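# Relay the steel cassette to the sterile store bench

## Task

Three robots start in separate rooms: r1 in the decontamination room, r2 in the clean workroom, r3 in the sterile store. The doors linking the rooms are locked, but every dividing wall has an open service window to reach or pass through. Take the steel instrument cassette from the table in the decontamination room and leave it resting on the bench in the sterile store, using any number of the robots. Any robot that topples or is left leaning makes the task fail.

## Robot and tools

ROBOTS. r1, r2 and r3 are identical Hello Robot Stretch 4 units: an omni-wheel base, a lift sliding on a mast, one telescoping arm reaching forward, and a wrist (yaw, pitch, roll) carrying a five-finger hand. Each is about 1.6 m tall; the base edge lies within 0.23 m of the base origin. Each robot reports only in its own frames, so where the robots are relative to one another comes only from camera images, lidar_m and wrist_depth_mm. Cameras per robot: rN_head_camera, rN_head_left_camera, rN_head_right_camera, rN_wrist_camera (N = 1, 2, 3), or "all".

FRAMES. Base frame (metres): origin on the floor below the base centre, x forward, y left, z up. hand_pose is a point 0.045 m in front of the palm, expressed in this frame; the printed value may be slightly wrong. The odometry frame is the base frame at scene start; base_odometry counts wheel turns only (slip counts as travel), heading in rad, left positive, -3.142 to 3.142.

move. Arguments r1, r2, r3 (one object per robot; an omitted robot receives nothing new), cameras (list of names; [] none) and blocking. Inside a robot object:
- base: a relative offset from where the base last measured itself. {"translate_m": d} forward positive, -2 to 2 m; {"strafe_m": d} left positive, -2 to 2 m; {"rotate_rad": d} counter-clockwise positive, -3.2 to 3.2. Only translate_m and strafe_m may be combined (straight diagonal, no turn).
- joints: absolute targets by name. lift_m 0 to 1.2 m; arm_m 0 to 0.55 m extension; wrist_yaw_rad -1.134 to 4.276 (0 ahead, + left, 3.14 folded back); wrist_pitch_rad -1.117 to 4.259 (0 level, 1.57 pointing down); wrist_roll_rad -1.117 to 4.259 (0 palm up, 1.57 palm to robot's right, 3.14 palm down). Fingers hand_little, hand_ring, hand_middle, hand_index, hand_thumb_bend: -1 curled to +1 straight. hand_thumb_turn: +1 beside the palm, -1 opposite the fingers. hand_force_limit -1 to 1, a setting mapping linearly to roughly 0 to 10 N fingertip stop force (0 to 15 N for thumb motors). hand_speed -0.96 to 1, a setting (full speed from +0.48). At start: force limit 0, speed -0.8. Grip gently at hand_speed -0.94 or below. A finger motor only starts when its target changes by 0.002 or more; to squeeze harder raise the force limit and send a more closed target.
- pace: "slow", "default", "fast", "max". speeds: per-joint top speed for lift_m, arm_m and wrist keys. A raised lift (above 0.2) lowers base speed.
- contact_limits: 0 (lightest) to 1, default 0.5, for arm_m, lift_m, translate_m, strafe_m, rotate_rad; put each next to its own command. A base limit persists until the next action naming base. When lifting a load keep lift_m's limit at 0.15+ (1 kg) or 0.3+ (2 kg).
- {"end_of_arm": "enable_torque"} alone re-powers wrist motors that cut out.
Joint targets past range are clipped and reported; other bad values are refused; unknown keys make the call invalid. A refusal or an uncommanded stop cancels the remaining move/wait/finished_scene calls in that reply. blocking true (default) returns when everything is at rest; false returns in about 0.5 s while motion continues. A new move replaces only the targets it names. No action exceeds 15 s; moves time out at 14 s.

wait: seconds 0 to 10, plus cameras; returns early once a still-running robot comes to rest. stop: brakes all running motion (optional cameras). zoom_image: camera and region [x0, y0, x1, y1] in pixels, at most 504 by 504, only for cameras in the newest images. show_instructions: reference pages. finished_scene: ends the scene (scene 1), irreversibly.

RESULTS. The "move" line gives each moved robot "done" or its worst status. Statuses: done, moving, off_target, contact_stop (that part goes slack), time_out, limit_stop_at_own_body, limit_stop_at_tilt (lean over 6 degrees; lift, arm and wheels go slack), torque_fault. "as last shown" marks robots not commanded; on_its_own reports uncommanded behaviour (slack, held, off). hand_stopped_by lists little, ring, middle, index, thumb_bend, thumb_turn as moving/target/force/stalled/fault; *_load_n are fingertip loads in N (positive pushed open); a lost grip shows as loads near 0. lidar_m: 12 distances (m) in 30-degree sectors, first straight ahead, counter-clockwise (4th left, 7th behind, 10th right); "-" means nothing seen or closer than 0.25 m; it sees tables and other robots. wrist_depth_mm: 7 by 7 grid of depths, 100 to 2000 mm. base_tilt in degrees (forward, right). turned_by_wheels vs turned_by_imu differing by over 0.1 rad suggests a hit or slip. motor_effort in percent, servo_current in mA, peaks in brackets.

AVOID. Robot-to-robot pressing fails the scene: once bases touch, any further drive presses hard, and closing a hand on another robot's fingers counts. Shared carrying is risky; travel can differ by about 3 cm per metre and may tip a robot. With over 1 kg in hand and arm_m above 0.2, driving, turning or braking can topple the robot, worse at fast/max. Don't drop the cassette from height, slam it, or hit walls and furniture hard. Self-collision arises with the hand over the base at low lift, odd tilt-plus-roll combinations, or a folded wrist tilted/rolled. A slack lift can sag under load. Loose objects may be nudged occasionally. Thinking time passes in the scene, and moves keep running meanwhile.

Each tool is called as name(argument=value, ...) on one line, values as JSON.

Reference images:

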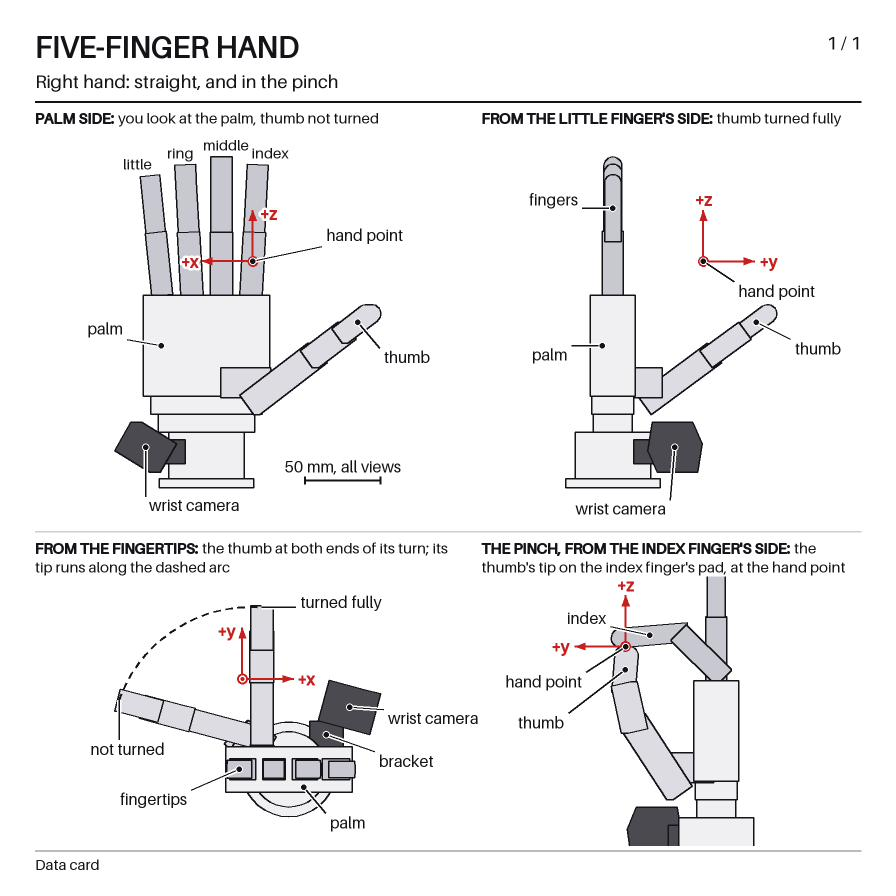

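## Session

move()

Scene clock: 0.00 s.
r1.base_odometry: x=+0.000 y=+0.000 heading=+0.000
r1.turned_by_wheels: +0.000
r1.turned_by_imu: +0.000
r1.base_tilt: forward=+1.4 right=-0.9
r1.lidar_m: 0.84 0.80 0.86 1.21 1.54 1.63 2.32 0.99 0.84 1.14 1.22 1.13
r1.base_status: not commanded
r1.joint_positions: lift_m=+0.280 arm_m=+0.001 wrist_yaw_rad=+3.211 wrist_pitch_rad=+0.003 wrist_roll_rad=+0.000 hand_little=+1.000 hand_ring=+1.000 hand_middle=+1.000 hand_index=+1.000 hand_thumb_turn=+1.000 hand_thumb_bend=+1.000 hand_force_limit=+0.000 hand_speed=-0.800
r1.joint_status: not commanded
r1.measured_speeds: all 0
r1.hand_stopped_by: target,target,target,target,target,target
r1.little_load_n: 0.0
r1.ring_load_n: 0.0
r1.middle_load_n: 0.0
r1.index_load_n: 0.0
r1.thumb_bend_load_n: 0.0
r1.thumb_turn_load_n: 0.0
r1.motor_effort: lift_m=+20 arm_m=-4 wheel_0=+0 wheel_1=-1 wheel_2=+1
r1.servo_current: wrist_yaw_rad=33 wrist_pitch_rad=59 wrist_roll_rad=39
r1.hand_pose: x=-0.0574 y=+0.1027 z=+0.5173 quat_wxyz=(-0.516, -0.518, +0.483, +0.482) (m; r1's base frame)
r1.wrist_depth_mm: - 134 133 - - - - / - 110 139 - - - - / - 116 165 - - - - / - 134 196 - - - - / 211 - - - - - - / 210 1661 172 170 - - - / 207 - - - - - -
r2.base_odometry: x=+0.000 y=+0.000 heading=+0.000
r2.turned_by_wheels: +0.000
r2.turned_by_imu: +0.000
r2.base_tilt: forward=-0.3 right=-1.8
r2.lidar_m: 1.79 2.15 2.12 1.53 1.06 1.03 1.14 1.88 2.61 2.11 1.54 1.47
r2.base_status: not commanded
r2.joint_positions: lift_m=+0.135 arm_m=+0.000 wrist_yaw_rad=+3.231 wrist_pitch_rad=+0.002 wrist_roll_rad=+0.000 hand_little=+1.000 hand_ring=+1.000 hand_middle=+1.000 hand_index=+1.000 hand_thumb_turn=+1.000 hand_thumb_bend=+1.000 hand_force_limit=+0.000 hand_speed=-0.800
r2.joint_status: not commanded
r2.measured_speeds: all 0
r2.hand_stopped_by: target,target,target,target,target,target
r2.little_load_n: 0.0
r2.ring_load_n: 0.0
r2.middle_load_n: 0.0
r2.index_load_n: 0.0
r2.thumb_bend_load_n: 0.0
r2.thumb_turn_load_n: 0.0
r2.motor_effort: lift_m=+22 arm_m=-4 wheel_0=-1 wheel_1=-1 wheel_2=-1
r2.servo_current: wrist_yaw_rad=46 wrist_pitch_rad=39 wrist_roll_rad=46
r2.hand_pose: x=-0.0603 y=+0.0980 z=+0.3735 quat_wxyz=(-0.521, -0.522, +0.478, +0.477) (m; r2's base frame)
r2.wrist_depth_mm: - - 135 - 1308 1060 - / - - 135 - 1308 1205 - / - 109 134 200 1336 - - / - 138 139 236 1336 - - / 191 1618 1921 - - - - / 205 1160 136 162 204 - - / 204 - - - - - -
r3.base_odometry: x=+0.000 y=+0.000 heading=+0.000
r3.turned_by_wheels: +0.000
r3.turned_by_imu: +0.000
r3.base_tilt: forward=-0.6 right=-0.1
r3.lidar_m: 3.22 1.92 1.63 1.36 0.80 0.70 0.70 0.83 1.09 1.09 1.02 0.91
r3.base_status: not commanded
r3.joint_positions: lift_m=+0.154 arm_m=+0.000 wrist_yaw_rad=+3.166 wrist_pitch_rad=+0.004 wrist_roll_rad=+0.000 hand_little=+1.000 hand_ring=+1.000 hand_middle=+1.000 hand_index=+1.000 hand_thumb_turn=+1.000 hand_thumb_bend=+1.000 hand_force_limit=+0.000 hand_speed=-0.800
r3.joint_status: not commanded
r3.measured_speeds: all 0
r3.hand_stopped_by: target,target,target,target,target,target
r3.little_load_n: 0.0
r3.ring_load_n: 0.0
r3.middle_load_n: 0.0
r3.index_load_n: 0.0
r3.thumb_bend_load_n: 0.0
r3.thumb_turn_load_n: 0.0
r3.motor_effort: lift_m=+19 arm_m=+3 wheel_0=+0 wheel_1=+1 wheel_2=+0
r3.servo_current: wrist_yaw_rad=39 wrist_pitch_rad=46 wrist_roll_rad=33
r3.hand_pose: x=-0.0536 y=+0.1128 z=+0.3919 quat_wxyz=(-0.505, -0.507, +0.495, +0.493) (m; r3's base frame)
r3.wrist_depth_mm: - 137 - - - - - / - 129 150 - - - - / - 134 194 - - - - / 118 138 202 - - - - / 138 - - - - - - / 216 - 119 129 - - - / 831 866 109 - - - -
pictures: r1_head_camera, r1_head_left_camera, r1_head_right_camera, r1_wrist_camera, r2_head_camera, r2_head_left_camera, r2_head_right_camera, r2_wrist_camera, r3_head_camera, r3_head_left_camera, r3_head_right_camera, r3_wrist_camera

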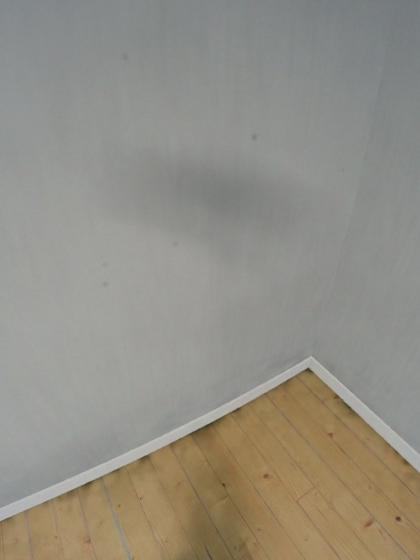

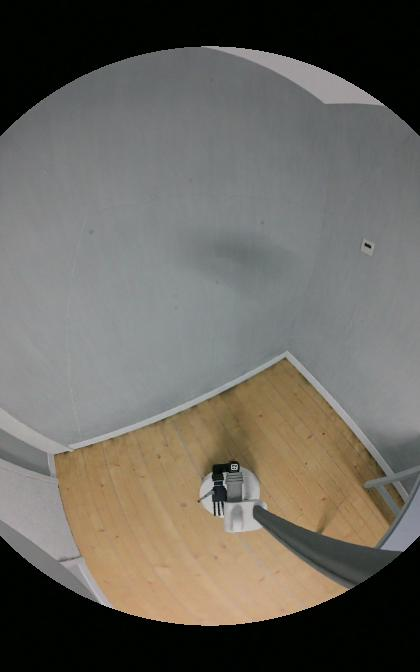

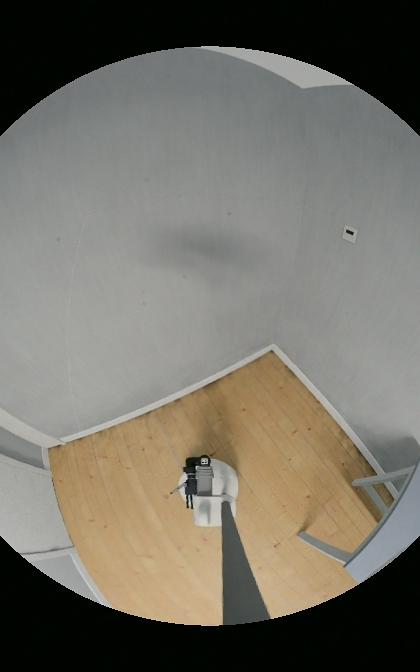

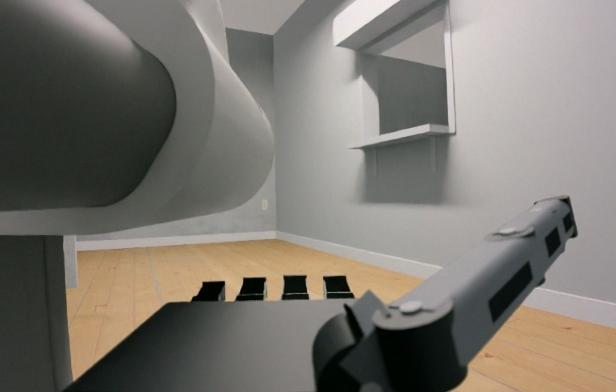

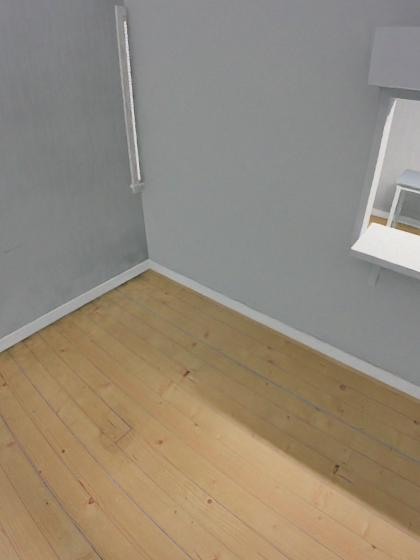

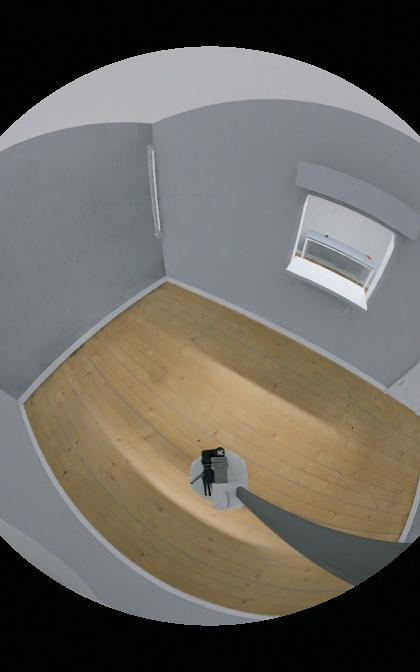

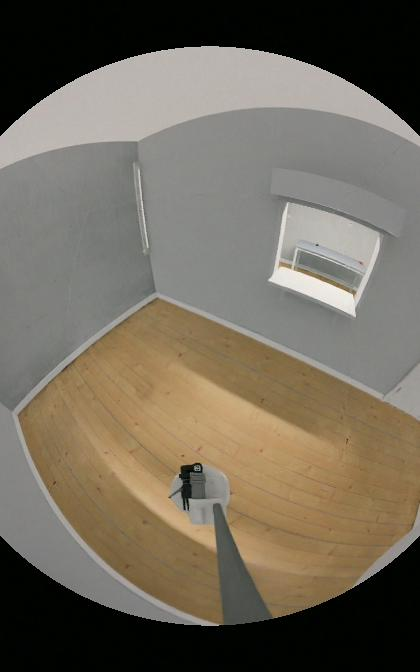

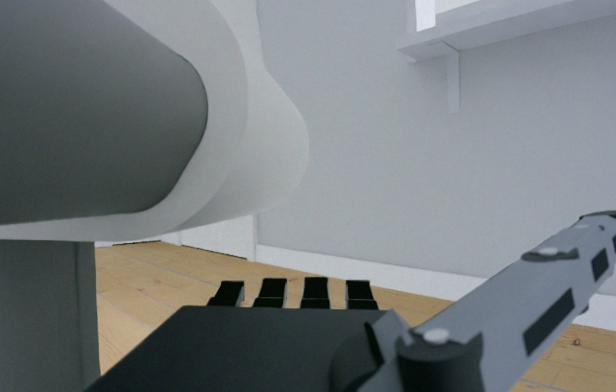

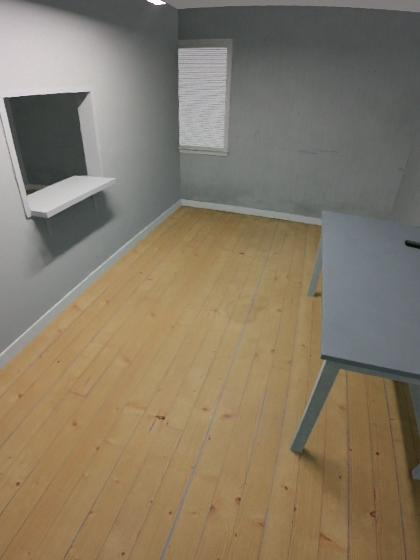

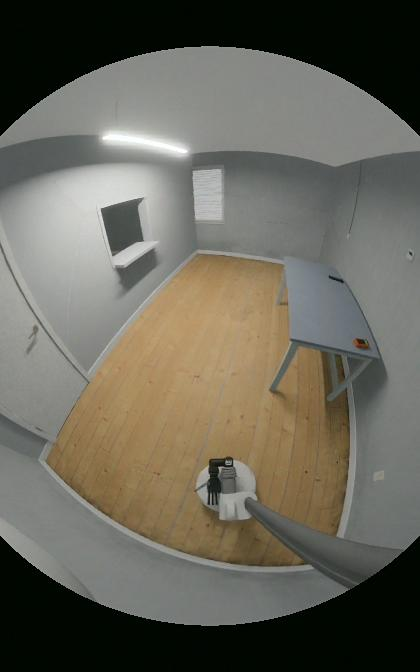

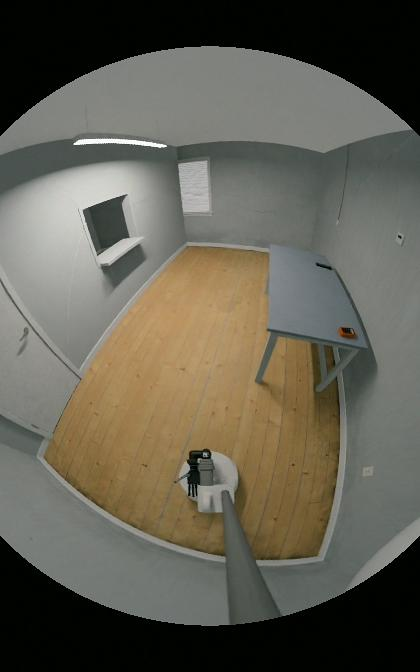

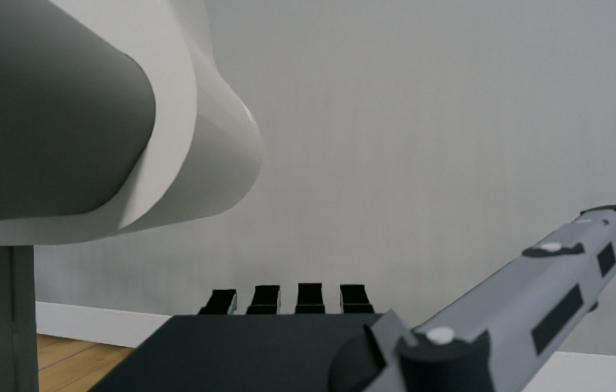

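move(r1={"base": {"rotate_rad": -1.57}}, r2={"base": {"rotate_rad": 3.14}}, r3={"base": {"rotate_rad": -1.57}}, cameras=["r1_head_camera","r1_head_left_camera","r1_head_right_camera","r2_head_camera","r2_head_left_camera","r3_head_camera","r3_head_left_camera"])

Scene clock: 6.67 s.
move: r1 done; r2 done; r3 done
r1.base_odometry: x=+0.000 y=+0.000 heading=-1.570
r1.turned_by_wheels: -1.570
r1.turned_by_imu: -1.588
r1.base_tilt: forward=+1.3 right=-1.0
r1.lidar_m: 1.13 1.23 1.14 0.86 0.79 0.86 1.24 1.51 1.63 2.08 0.99 0.82
r1.base_status: done
r1.joint_positions: lift_m=+0.280 arm_m=+0.001 wrist_yaw_rad=+3.211 wrist_pitch_rad=+0.003 wrist_roll_rad=+0.000 hand_little=+1.000 hand_ring=+1.000 hand_middle=+1.000 hand_index=+1.000 hand_thumb_turn=+1.000 hand_thumb_bend=+1.000 hand_force_limit=+0.000 hand_speed=-0.800
r1.joint_status: not commanded
r1.measured_speeds: all 0
r1.hand_stopped_by: target,target,target,target,target,target
r1.little_load_n: 0.0
r1.ring_load_n: 0.0
r1.middle_load_n: 0.0
r1.index_load_n: 0.0
r1.thumb_bend_load_n: 0.0
r1.thumb_turn_load_n: 0.0
r1.motor_effort: lift_m=+20(20) arm_m=-4(4) wheel_0=+0(7) wheel_1=+0(9) wheel_2=+1(8)
r1.servo_current: wrist_yaw_rad=20(59) wrist_pitch_rad=65(78) wrist_roll_rad=46(59)
r1.hand_pose: x=-0.0573 y=+0.1027 z=+0.5173 quat_wxyz=(-0.516, -0.518, +0.483, +0.482) (m; r1's base frame)
r1.wrist_depth_mm: - 134 133 1863 - - - / - 111 133 1808 - - - / - 116 163 1808 - - - / - 134 190 1863 - - - / 212 - - 1863 - - - / 210 1397 172 128 - - - / 208 - - - - - -
r2.base_odometry: x=+0.000 y=+0.000 heading=+3.140
r2.turned_by_wheels: +3.140
r2.turned_by_imu: +3.118
r2.base_tilt: forward=-0.2 right=-1.8
r2.lidar_m: 1.11 1.86 2.59 2.21 1.50 1.48 1.78 2.16 2.12 1.54 1.05 1.02
r2.base_status: done
r2.joint_positions: lift_m=+0.135 arm_m=+0.000 wrist_yaw_rad=+3.231 wrist_pitch_rad=+0.002 wrist_roll_rad=+0.000 hand_little=+1.000 hand_ring=+1.000 hand_middle=+1.000 hand_index=+1.000 hand_thumb_turn=+1.000 hand_thumb_bend=+1.000 hand_force_limit=+0.000 hand_speed=-0.800
r2.joint_status: not commanded
r2.measured_speeds: all 0
r2.hand_stopped_by: target,target,target,target,target,target
r2.little_load_n: 0.0
r2.ring_load_n: 0.0
r2.middle_load_n: -0.5
r2.index_load_n: 0.0
r2.thumb_bend_load_n: 0.0
r2.thumb_turn_load_n: 0.0
r2.motor_effort: lift_m=+22(22) arm_m=-4(4) wheel_0=+0(7) wheel_1=+0(11) wheel_2=+1(10)
r2.servo_current: wrist_yaw_rad=52(52) wrist_pitch_rad=46(52) wrist_roll_rad=46(59)
r2.hand_pose: x=-0.0603 y=+0.0980 z=+0.3735 quat_wxyz=(-0.521, -0.522, +0.478, +0.477) (m; r2's base frame)
r2.wrist_depth_mm: - - 135 - - - - / - - 135 - - 1499 1366 / - 109 135 254 - 1576 - / - 137 138 - - 1576 - / 193 1863 - - 1863 1537 - / 211 1160 136 162 1160 - - / 209 - - - - - -
r3.base_odometry: x=+0.000 y=+0.000 heading=-1.570
r3.turned_by_wheels: -1.570
r3.turned_by_imu: -1.566
r3.base_tilt: forward=-0.9 right=-0.2
r3.lidar_m: 1.11 1.03 0.92 3.21 1.91 1.63 1.38 0.80 0.70 0.69 0.84 1.10
r3.base_status: done
r3.joint_positions: lift_m=+0.154 arm_m=+0.000 wrist_yaw_rad=+3.166 wrist_pitch_rad=+0.004 wrist_roll_rad=+0.000 hand_little=+1.000 hand_ring=+1.000 hand_middle=+1.000 hand_index=+1.000 hand_thumb_turn=+1.000 hand_thumb_bend=+1.000 hand_force_limit=+0.000 hand_speed=-0.800
r3.joint_status: not commanded
r3.measured_speeds: all 0
r3.hand_stopped_by: target,target,target,target,target,target
r3.little_load_n: 0.0
r3.ring_load_n: 0.0
r3.middle_load_n: 0.0
r3.index_load_n: 0.0
r3.thumb_bend_load_n: 0.0
r3.thumb_turn_load_n: 0.0
r3.motor_effort: lift_m=+19(19) arm_m=+4(4) wheel_0=+0(6) wheel_1=+2(8) wheel_2=+1(7)
r3.servo_current: wrist_yaw_rad=39(46) wrist_pitch_rad=52(65) wrist_roll_rad=39(46)
r3.hand_pose: x=-0.0536 y=+0.1128 z=+0.3919 quat_wxyz=(-0.505, -0.507, +0.495, +0.493) (m; r3's base frame)
r3.wrist_depth_mm: - 137 - - - - - / - 122 154 1863 - - - / - 133 181 1808 - - - / 116 138 207 1808 - - - / 139 - - 1921 - - - / 218 - 129 129 1397 - - / 778 960 109 - - - -
pictures: r1_head_camera, r1_head_left_camera, r1_head_right_camera, r2_head_camera, r2_head_left_camera, r3_head_camera, r3_head_left_camera

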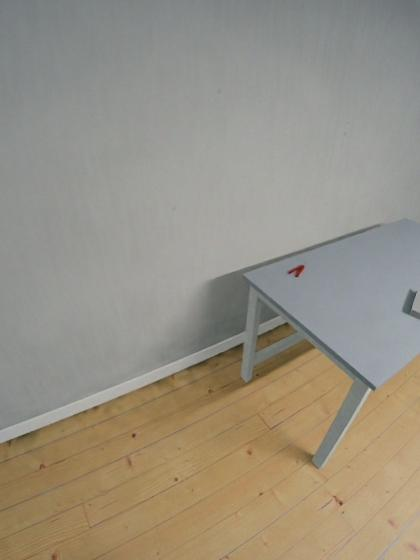

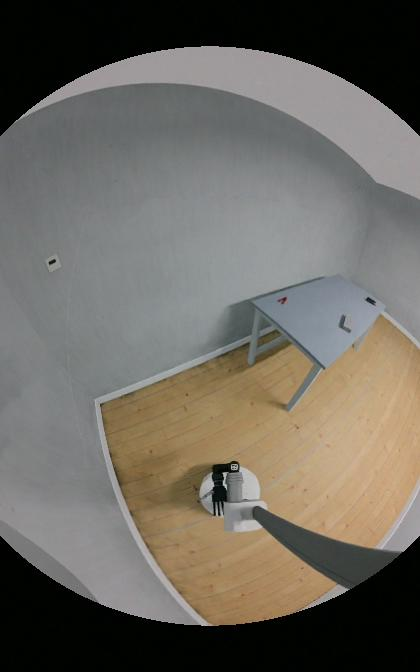

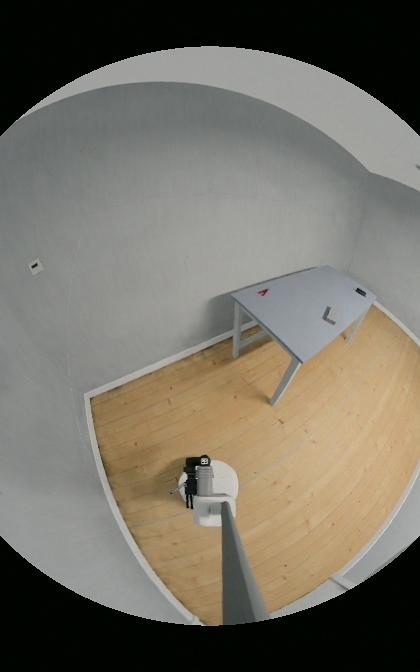

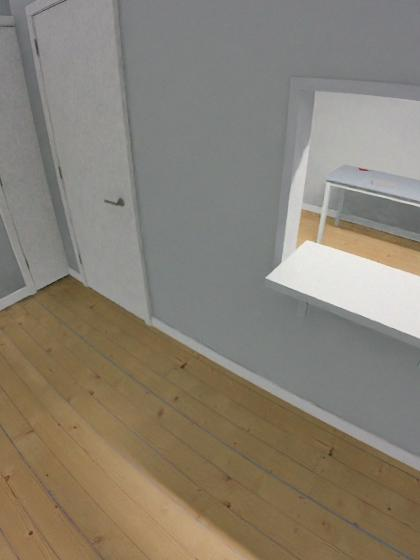

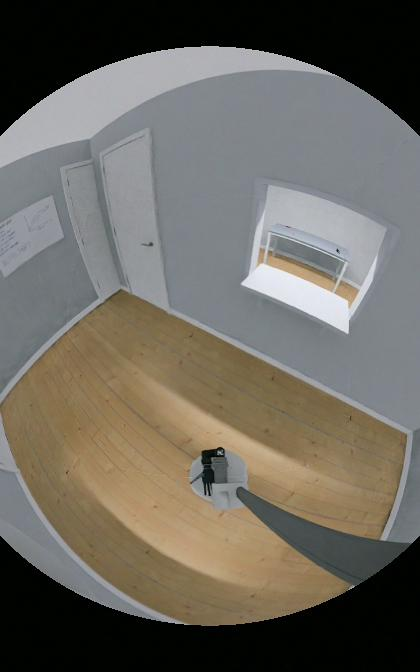

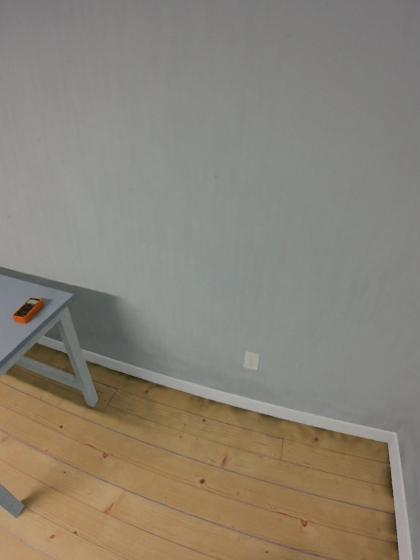

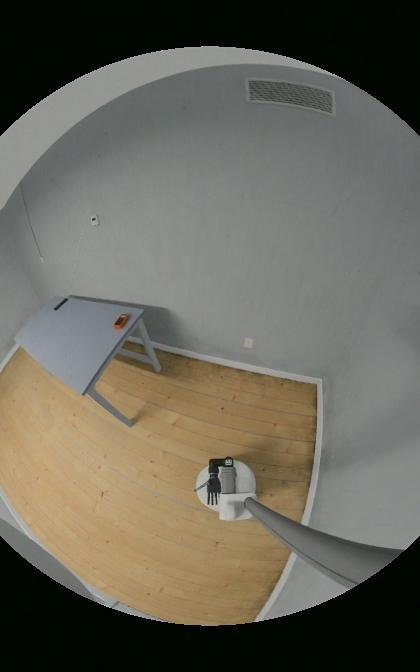

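move(r1={"base": {"rotate_rad": -0.55}}, r2={"base": {"rotate_rad": -0.5}}, r3={"base": {"rotate_rad": -3.14}}, cameras=["r1_head_camera","r1_wrist_camera","r2_head_camera","r3_head_camera","r3_head_left_camera"])

zoom_image(camera="r1_head_camera", region=[100, 200, 420, 420])

Scene clock: 11.93 s.
move: r1 done; r2 done; r3 done
r1.base_odometry: x=+0.000 y=+0.000 heading=-2.120
r1.turned_by_wheels: -0.550
r1.turned_by_imu: -0.555
r1.base_tilt: forward=+1.3 right=-1.1
r1.lidar_m: 0.83 1.13 1.21 1.18 0.87 0.83 0.86 1.18 1.53 1.61 2.00 1.08
r1.base_status: done
r1.joint_positions: lift_m=+0.280 arm_m=+0.001 wrist_yaw_rad=+3.211 wrist_pitch_rad=+0.003 wrist_roll_rad=+0.000 hand_little=+1.000 hand_ring=+1.000 hand_middle=+1.000 hand_index=+1.000 hand_thumb_turn=+1.000 hand_thumb_bend=+1.000 hand_force_limit=+0.000 hand_speed=-0.800
r1.joint_status: not commanded
r1.measured_speeds: all 0
r1.hand_stopped_by: target,target,target,target,target,target
r1.little_load_n: 0.0
r1.ring_load_n: 0.0
r1.middle_load_n: 0.0
r1.index_load_n: 0.0
r1.thumb_bend_load_n: 0.0
r1.thumb_turn_load_n: 0.0
r1.motor_effort: lift_m=+20(20) arm_m=-4(4) wheel_0=+2(6) wheel_1=-1(7) wheel_2=+0(8)
r1.servo_current: wrist_yaw_rad=46(59) wrist_pitch_rad=52(78) wrist_roll_rad=39(46)
r1.hand_pose: x=-0.0573 y=+0.1027 z=+0.5173 quat_wxyz=(-0.516, -0.518, +0.483, +0.482) (m; r1's base frame)
r1.wrist_depth_mm: - 134 133 - - - - / - 111 134 - - - - / - 117 163 - - - - / - 134 190 - - - - / 212 1576 - - - - - / 210 1464 172 128 - - - / 208 - - - - - -
r2.base_odometry: x=+0.000 y=+0.000 heading=+2.640
r2.turned_by_wheels: -0.500
r2.turned_by_imu: -0.496
r2.base_tilt: forward=-0.3 right=-1.7
r2.lidar_m: 1.03 1.10 1.87 2.63 2.17 1.55 1.51 1.82 2.16 2.12 1.54 1.04
r2.base_status: done
r2.joint_positions: lift_m=+0.135 arm_m=+0.000 wrist_yaw_rad=+3.231 wrist_pitch_rad=+0.002 wrist_roll_rad=+0.000 hand_little=+1.000 hand_ring=+1.000 hand_middle=+1.000 hand_index=+1.000 hand_thumb_turn=+1.000 hand_thumb_bend=+1.000 hand_force_limit=+0.000 hand_speed=-0.800
r2.joint_status: not commanded
r2.measured_speeds: all 0
r2.hand_stopped_by: target,target,target,target,target,target
r2.little_load_n: 0.0
r2.ring_load_n: 0.0
r2.middle_load_n: 0.0
r2.index_load_n: 0.0
r2.thumb_bend_load_n: 0.0
r2.thumb_turn_load_n: 0.0
r2.motor_effort: lift_m=+22(22) arm_m=-4(4) wheel_0=-1(6) wheel_1=-1(9) wheel_2=-2(8)
r2.servo_current: wrist_yaw_rad=46(59) wrist_pitch_rad=46(46) wrist_roll_rad=46(59)
r2.hand_pose: x=-0.0603 y=+0.0980 z=+0.3735 quat_wxyz=(-0.521, -0.522, +0.478, +0.477) (m; r2's base frame)
r2.wrist_depth_mm: - - 135 - - - - / - - 135 1756 1537 1576 - / - 109 135 216 - - - / - 137 138 294 - - - / 193 1863 1618 1618 - - - / 210 1160 136 162 1160 - - / 209 - - - - - -
r3.base_odometry: x=+0.000 y=+0.000 heading=+1.574
r3.turned_by_wheels: -3.140
r3.turned_by_imu: -3.133
r3.base_tilt: forward=-0.8 right=-0.1
r3.lidar_m: 1.35 0.80 0.69 0.69 0.85 1.10 1.10 1.05 0.93 3.22 1.91 1.64
r3.base_status: done
r3.joint_positions: lift_m=+0.154 arm_m=+0.000 wrist_yaw_rad=+3.166 wrist_pitch_rad=+0.004 wrist_roll_rad=+0.000 hand_little=+1.000 hand_ring=+1.000 hand_middle=+1.000 hand_index=+1.000 hand_thumb_turn=+1.000 hand_thumb_bend=+1.000 hand_force_limit=+0.000 hand_speed=-0.800
r3.joint_status: not commanded
r3.measured_speeds: all 0
r3.hand_stopped_by: target,target,target,target,target,target
r3.little_load_n: 0.0
r3.ring_load_n: 0.0
r3.middle_load_n: 0.0
r3.index_load_n: 0.0
r3.thumb_bend_load_n: 0.0
r3.thumb_turn_load_n: 0.0
r3.motor_effort: lift_m=+19(19) arm_m=+0(4) wheel_0=+0(8) wheel_1=+1(8) wheel_2=+0(8)
r3.servo_current: wrist_yaw_rad=33(46) wrist_pitch_rad=20(65) wrist_roll_rad=39(46)
r3.hand_pose: x=-0.0536 y=+0.1128 z=+0.3919 quat_wxyz=(-0.505, -0.507, +0.495, +0.493) (m; r3's base frame)
r3.wrist_depth_mm: - 137 - - - - - / - 128 157 - - - - / - 133 180 - - - - / 116 138 211 - - - - / 138 1205 - - - - - / 1098 1229 119 129 - - - / 820 946 109 - - - -
pictures: r1_head_camera, r1_wrist_camera, r2_head_camera, r3_head_camera, r3_head_left_camera

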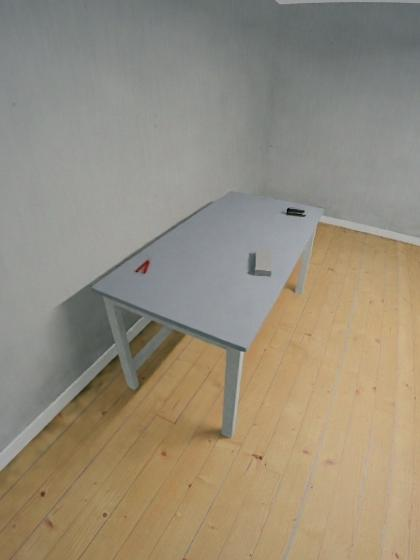

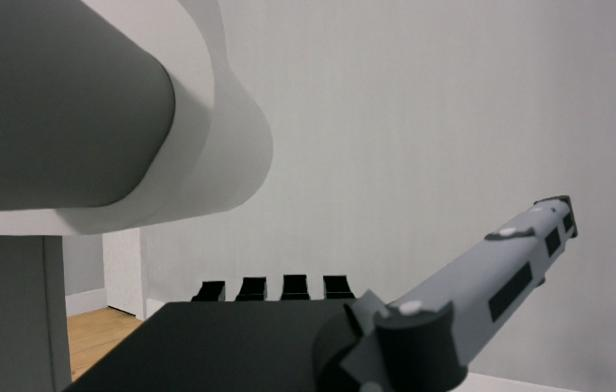

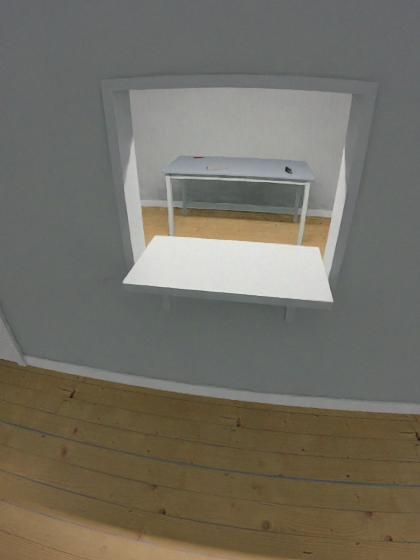

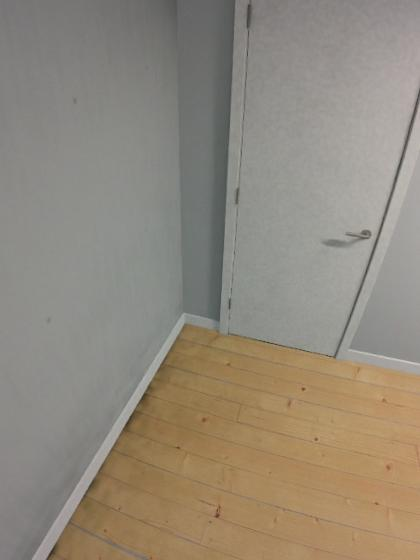

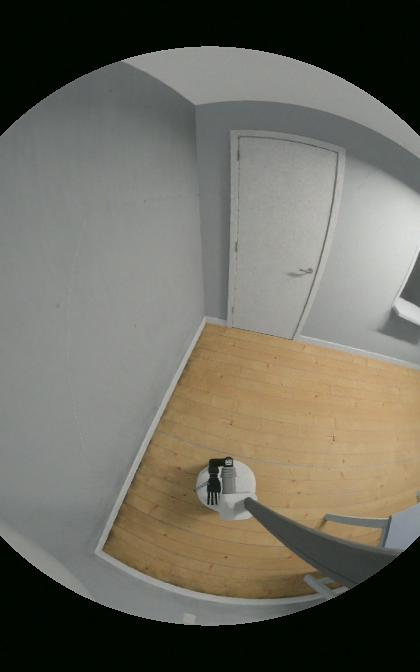

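Scaled by 1.575 from the camera's 420x560 image, which has a finer 1200x1600 frame.

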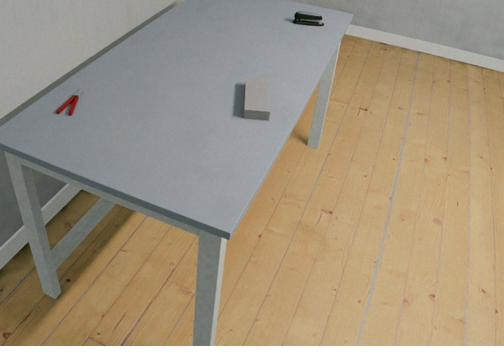

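zoom_image(camera="r1_head_camera", region=[210, 220, 310, 310])

zoom_image(camera="r2_head_camera", region=[100, 70, 380, 350])

Scaled by 5.040 from the camera's 420x560 image, which has a finer 1200x1600 frame.

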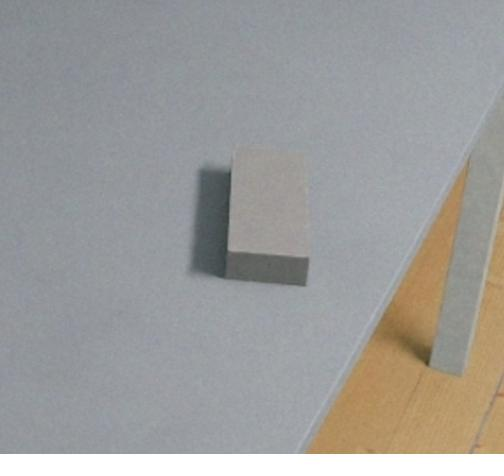

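Scaled by 1.800 from the camera's 420x560 image, which has a finer 1200x1600 frame.

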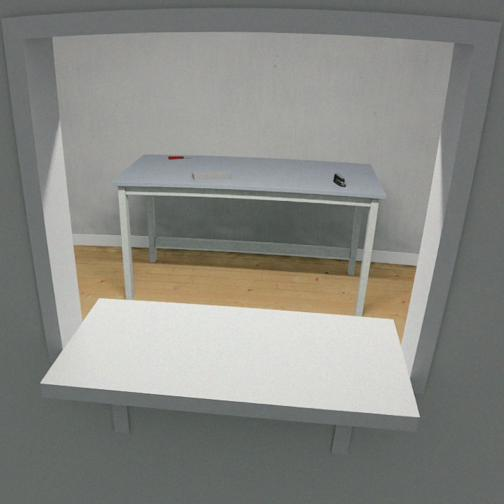

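move(r1={"joints": {"lift_m": 0.75, "wrist_yaw_rad": 0.0, "hand_thumb_turn": -1.0, "hand_speed": 0.2}, "pace": "fast"}, r2={"joints": {"lift_m": 0.75, "wrist_yaw_rad": 0.0, "hand_thumb_turn": -1.0, "hand_speed": 0.2}, "pace": "fast"}, r3={"joints": {"lift_m": 0.75, "wrist_yaw_rad": 0.0, "hand_thumb_turn": -1.0, "hand_speed": 0.2}, "pace": "fast"}, cameras=["r1_head_camera", "r2_head_camera"])

Scene clock: 59.50 s.
move: r1 done; r2 done; r3 done
r1.base_odometry: x=+0.000 y=+0.000 heading=-2.120
r1.turned_by_wheels: +0.000
r1.turned_by_imu: +0.002
r1.base_tilt: forward=+1.4 right=-1.1
r1.lidar_m: 0.83 1.12 1.23 1.16 0.86 0.81 0.87 1.17 1.52 1.61 1.99 1.06
r1.base_status: not commanded
r1.joint_positions: lift_m=+0.750 arm_m=+0.001 wrist_yaw_rad=+0.002 wrist_pitch_rad=+0.003 wrist_roll_rad=+0.000 hand_little=+1.000 hand_ring=+1.000 hand_middle=+1.000 hand_index=+1.000 hand_thumb_turn=-1.000 hand_thumb_bend=+1.000 hand_force_limit=+0.000 hand_speed=+0.200
r1.joint_status: all done
r1.measured_speeds: all 0
r1.hand_stopped_by: target,target,target,target,target,target
r1.little_load_n: 0.0
r1.ring_load_n: 0.0
r1.middle_load_n: 0.0
r1.index_load_n: 0.0
r1.thumb_bend_load_n: -0.5
r1.thumb_turn_load_n: 0.0
r1.motor_effort: lift_m=+23(30) arm_m=-4(4) wheel_0=+2(3) wheel_1=-1(1) wheel_2=+0(1)
r1.servo_current: wrist_yaw_rad=33(117) wrist_pitch_rad=52(65) wrist_roll_rad=46(52)
r1.hand_pose: x=+0.3938 y=-0.1178 z=+0.9874 quat_wxyz=(+0.499, +0.500, +0.501, +0.500) (m; r1's base frame)
r1.wrist_depth_mm: - - - - - - - / - - - - - - - / - - - - - - - / - - - - - - - / - - - - - - - / - - 172 - - - - / - - - - - - -
r2.base_odometry: x=+0.000 y=+0.000 heading=+2.640
r2.turned_by_wheels: +0.000
r2.turned_by_imu: +0.001
r2.base_tilt: forward=-0.3 right=-1.8
r2.lidar_m: 1.00 1.10 1.87 2.63 2.14 1.53 1.50 1.80 2.14 2.13 1.55 1.04
r2.base_status: not commanded
r2.joint_positions: lift_m=+0.750 arm_m=+0.000 wrist_yaw_rad=+0.002 wrist_pitch_rad=+0.002 wrist_roll_rad=+0.000 hand_little=+1.000 hand_ring=+1.000 hand_middle=+1.000 hand_index=+1.000 hand_thumb_turn=-1.000 hand_thumb_bend=+1.000 hand_force_limit=+0.000 hand_speed=+0.200
r2.joint_status: all done
r2.measured_speeds: all 0
r2.hand_stopped_by: target,target,target,target,target,target
r2.little_load_n: 0.0
r2.ring_load_n: 0.0
r2.middle_load_n: 0.0
r2.index_load_n: 0.0
r2.thumb_bend_load_n: 0.0
r2.thumb_turn_load_n: 0.0
r2.motor_effort: lift_m=+24(31) arm_m=-4(4) wheel_0=-1(1) wheel_1=+0(0) wheel_2=-1(2)
r2.servo_current: wrist_yaw_rad=39(117) wrist_pitch_rad=39(52) wrist_roll_rad=46(65)
r2.hand_pose: x=+0.3927 y=-0.1178 z=+0.9878 quat_wxyz=(+0.499, +0.500, +0.501, +0.500) (m; r2's base frame)
r2.wrist_depth_mm: - 1042 - - - 866 - / - 1042 - - - 891 - / - 1042 - - - 878 - / - 1042 - - - 878 - / - 866 842 831 - - - / - 1025 135 162 - - - / - - - - - - -
r3.base_odometry: x=+0.000 y=+0.000 heading=+1.574
r3.turned_by_wheels: +0.000
r3.turned_by_imu: +0.000
r3.base_tilt: forward=-0.8 right=-0.2
r3.lidar_m: 1.35 0.79 0.69 0.68 0.84 1.10 1.09 1.02 0.93 3.21 1.89 1.62
r3.base_status: not commanded
r3.joint_positions: lift_m=+0.750 arm_m=+0.000 wrist_yaw_rad=+0.003 wrist_pitch_rad=+0.004 wrist_roll_rad=+0.000 hand_little=+1.000 hand_ring=+1.000 hand_middle=+1.000 hand_index=+1.000 hand_thumb_turn=-1.000 hand_thumb_bend=+1.000 hand_force_limit=+0.000 hand_speed=+0.200
r3.joint_status: all done
r3.measured_speeds: all 0
r3.hand_stopped_by: target,target,target,target,target,target
r3.little_load_n: 0.0
r3.ring_load_n: 0.0
r3.middle_load_n: 0.0
r3.index_load_n: 0.0
r3.thumb_bend_load_n: -0.5
r3.thumb_turn_load_n: 0.0
r3.motor_effort: lift_m=+21(27) arm_m=+4(4) wheel_0=+0(1) wheel_1=+2(2) wheel_2=+0(0)
r3.servo_current: wrist_yaw_rad=26(124) wrist_pitch_rad=33(65) wrist_roll_rad=33(46)
r3.hand_pose: x=+0.3929 y=-0.1175 z=+0.9873 quat_wxyz=(+0.498, +0.500, +0.502, +0.500) (m; r3's base frame)
r3.wrist_depth_mm: - - - 1464 - - 1205 / - - - - - - 1229 / - - - - - - - / - - - - - - - / - - - - - - - / - - 119 - - - - / - - 110 - - - -
pictures: r1_head_camera, r2_head_camera

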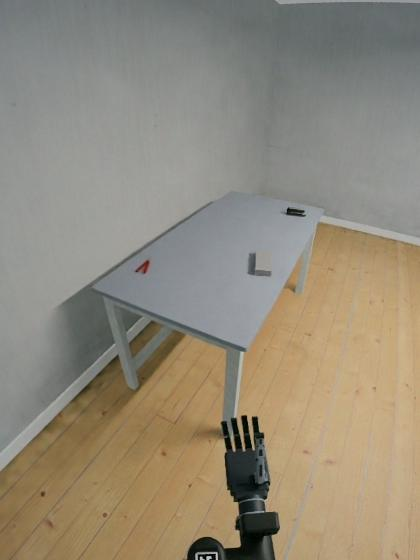

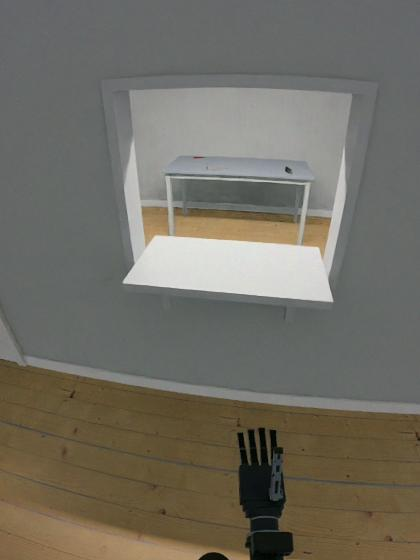

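move(r1={"base": {"translate_m": 1.172, "strafe_m": -0.773}, "joints": {"lift_m": 0.85, "wrist_roll_rad": 3.14}, "pace": "fast"}, r2={"base": {"rotate_rad": -0.087}, "joints": {"lift_m": 0.9, "wrist_roll_rad": 3.14}, "pace": "fast"}, r3={"base": {"rotate_rad": -0.5}, "joints": {"lift_m": 0.9, "wrist_roll_rad": 3.14}, "pace": "fast"}, cameras=["r1_head_camera", "r2_head_camera", "r3_head_camera", "r3_head_right_camera"])

Scene clock: 106.63 s.
move: r1 done; r2 done; r3 done
r1.base_odometry: x=-1.271 y=-0.596 heading=-2.120
r1.turned_by_wheels: +0.000
r1.turned_by_imu: -0.002
r1.base_tilt: forward=+1.5 right=-1.0
r1.lidar_m: 0.51 0.36 0.33 0.36 0.50 2.23 2.08 1.54 1.27 1.35 2.09 2.51
r1.base_status: done
r1.joint_positions: lift_m=+0.850 arm_m=+0.001 wrist_yaw_rad=+0.002 wrist_pitch_rad=+0.003 wrist_roll_rad=+3.136 hand_little=+1.000 hand_ring=+1.000 hand_middle=+1.000 hand_index=+1.000 hand_thumb_turn=-1.000 hand_thumb_bend=+1.000 hand_force_limit=+0.000 hand_speed=+0.200
r1.joint_status: all done
r1.measured_speeds: all 0
r1.hand_stopped_by: target,target,target,target,target,target
r1.little_load_n: 0.5
r1.ring_load_n: 0.0
r1.middle_load_n: 0.0
r1.index_load_n: 0.0
r1.thumb_bend_load_n: -0.5
r1.thumb_turn_load_n: 0.0
r1.motor_effort: lift_m=+23(31) arm_m=-4(4) wheel_0=-2(12) wheel_1=-1(5) wheel_2=+2(11)
r1.servo_current: wrist_yaw_rad=33(59) wrist_pitch_rad=39(78) wrist_roll_rad=52(117)
r1.hand_pose: x=+0.3933 y=-0.0565 z=+0.9669 quat_wxyz=(-0.498, +0.503, -0.499, +0.500) (m; r1's base frame)
r1.wrist_depth_mm: - - - 597 - - - / - - - 109 - - - / - - - - - - - / - - - - - - - / - - - - - - - / - - 172 171 - - - / - - - - - - -
r2.base_odometry: x=+0.000 y=+0.000 heading=+2.553
r2.turned_by_wheels: -0.087
r2.turned_by_imu: -0.085
r2.base_tilt: forward=-0.3 right=-1.7
r2.lidar_m: 1.01 1.08 1.75 2.63 2.28 1.57 1.54 1.73 2.20 2.11 1.64 1.07
r2.base_status: done
r2.joint_positions: lift_m=+0.900 arm_m=+0.000 wrist_yaw_rad=+0.001 wrist_pitch_rad=+0.002 wrist_roll_rad=+3.138 hand_little=+1.000 hand_ring=+1.000 hand_middle=+1.000 hand_index=+1.000 hand_thumb_turn=-1.000 hand_thumb_bend=+1.000 hand_force_limit=+0.000 hand_speed=+0.200
r2.joint_status: all done
r2.measured_speeds: all 0
r2.hand_stopped_by: target,target,target,target,target,target
r2.little_load_n: 0.0
r2.ring_load_n: 0.0
r2.middle_load_n: 0.0
r2.index_load_n: 0.0
r2.thumb_bend_load_n: 0.0
r2.thumb_turn_load_n: 0.0
r2.motor_effort: lift_m=+24(32) arm_m=-4(5) wheel_0=+0(4) wheel_1=-1(4) wheel_2=-1(7)
r2.servo_current: wrist_yaw_rad=52(59) wrist_pitch_rad=46(52) wrist_roll_rad=52(117)
r2.hand_pose: x=+0.3923 y=-0.0566 z=+1.0174 quat_wxyz=(-0.499, +0.502, -0.499, +0.500) (m; r2's base frame)
r2.wrist_depth_mm: - - - - - - - / - - 931 - - 931 946 / - - 976 - - 976 931 / - - - - - - 946 / - - - - - 1042 960 / - - 136 182 - 1025 946 / - - - - - - -
r3.base_odometry: x=+0.000 y=+0.000 heading=+1.074
r3.turned_by_wheels: -0.500
r3.turned_by_imu: -0.499
r3.base_tilt: forward=-0.8 right=-0.1
r3.lidar_m: 1.65 1.30 0.78 0.69 0.70 0.85 1.10 1.10 1.01 0.88 3.06 1.89
r3.base_status: done
r3.joint_positions: lift_m=+0.900 arm_m=+0.000 wrist_yaw_rad=+0.003 wrist_pitch_rad=+0.004 wrist_roll_rad=+3.137 hand_little=+1.000 hand_ring=+1.000 hand_middle=+1.000 hand_index=+1.000 hand_thumb_turn=-1.000 hand_thumb_bend=+1.000 hand_force_limit=+0.000 hand_speed=+0.200
r3.joint_status: all done
r3.measured_speeds: all 0
r3.hand_stopped_by: target,target,target,target,target,target
r3.little_load_n: 0.0
r3.ring_load_n: 0.0
r3.middle_load_n: 0.0
r3.index_load_n: 0.0
r3.thumb_bend_load_n: 0.0
r3.thumb_turn_load_n: 0.0
r3.motor_effort: lift_m=+21(26) arm_m=+4(4) wheel_0=+2(7) wheel_1=-1(7) wheel_2=-2(8)
r3.servo_current: wrist_yaw_rad=26(59) wrist_pitch_rad=39(72) wrist_roll_rad=39(124)
r3.hand_pose: x=+0.3922 y=-0.0563 z=+1.0168 quat_wxyz=(-0.499, +0.503, -0.499, +0.500) (m; r3's base frame)
r3.wrist_depth_mm: - - - - - - 1281 / - - - - - - 1336 / 1708 - - - - - 1308 / - 1708 - - - - 1308 / - 1661 - - - - 1308 / - 1708 119 - - - 1308 / - 1708 109 - - - 1281
pictures: r1_head_camera, r2_head_camera, r3_head_camera, r3_head_right_camera

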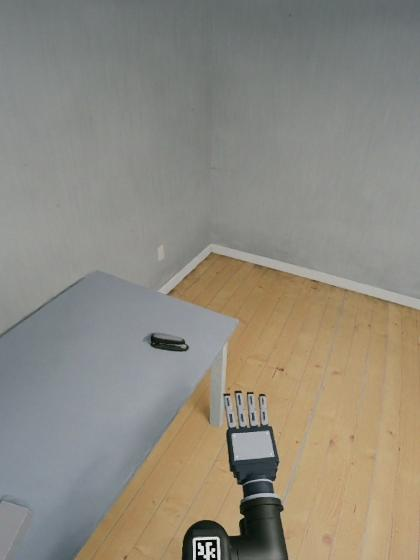

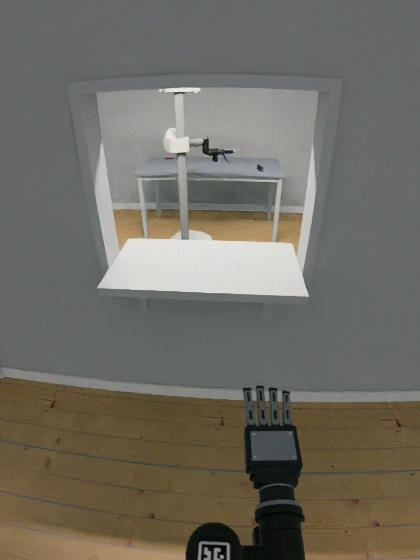

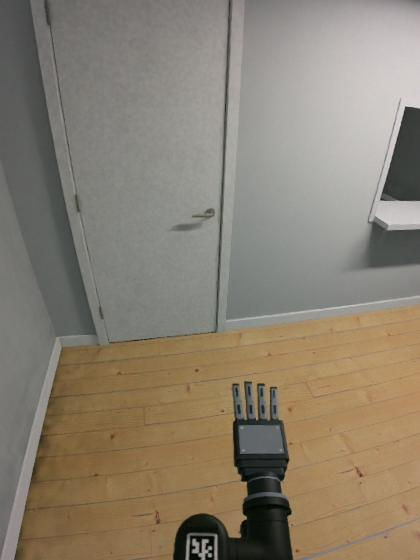

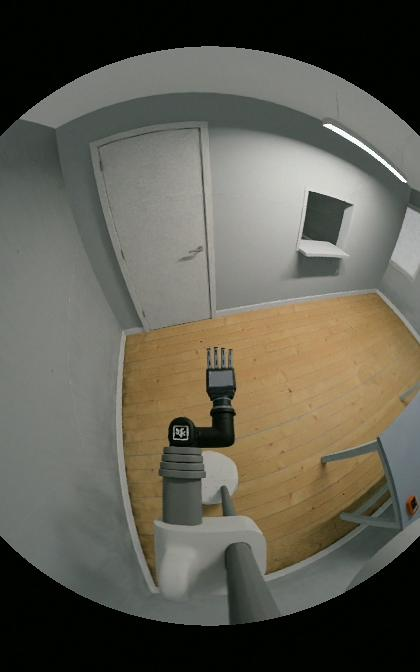

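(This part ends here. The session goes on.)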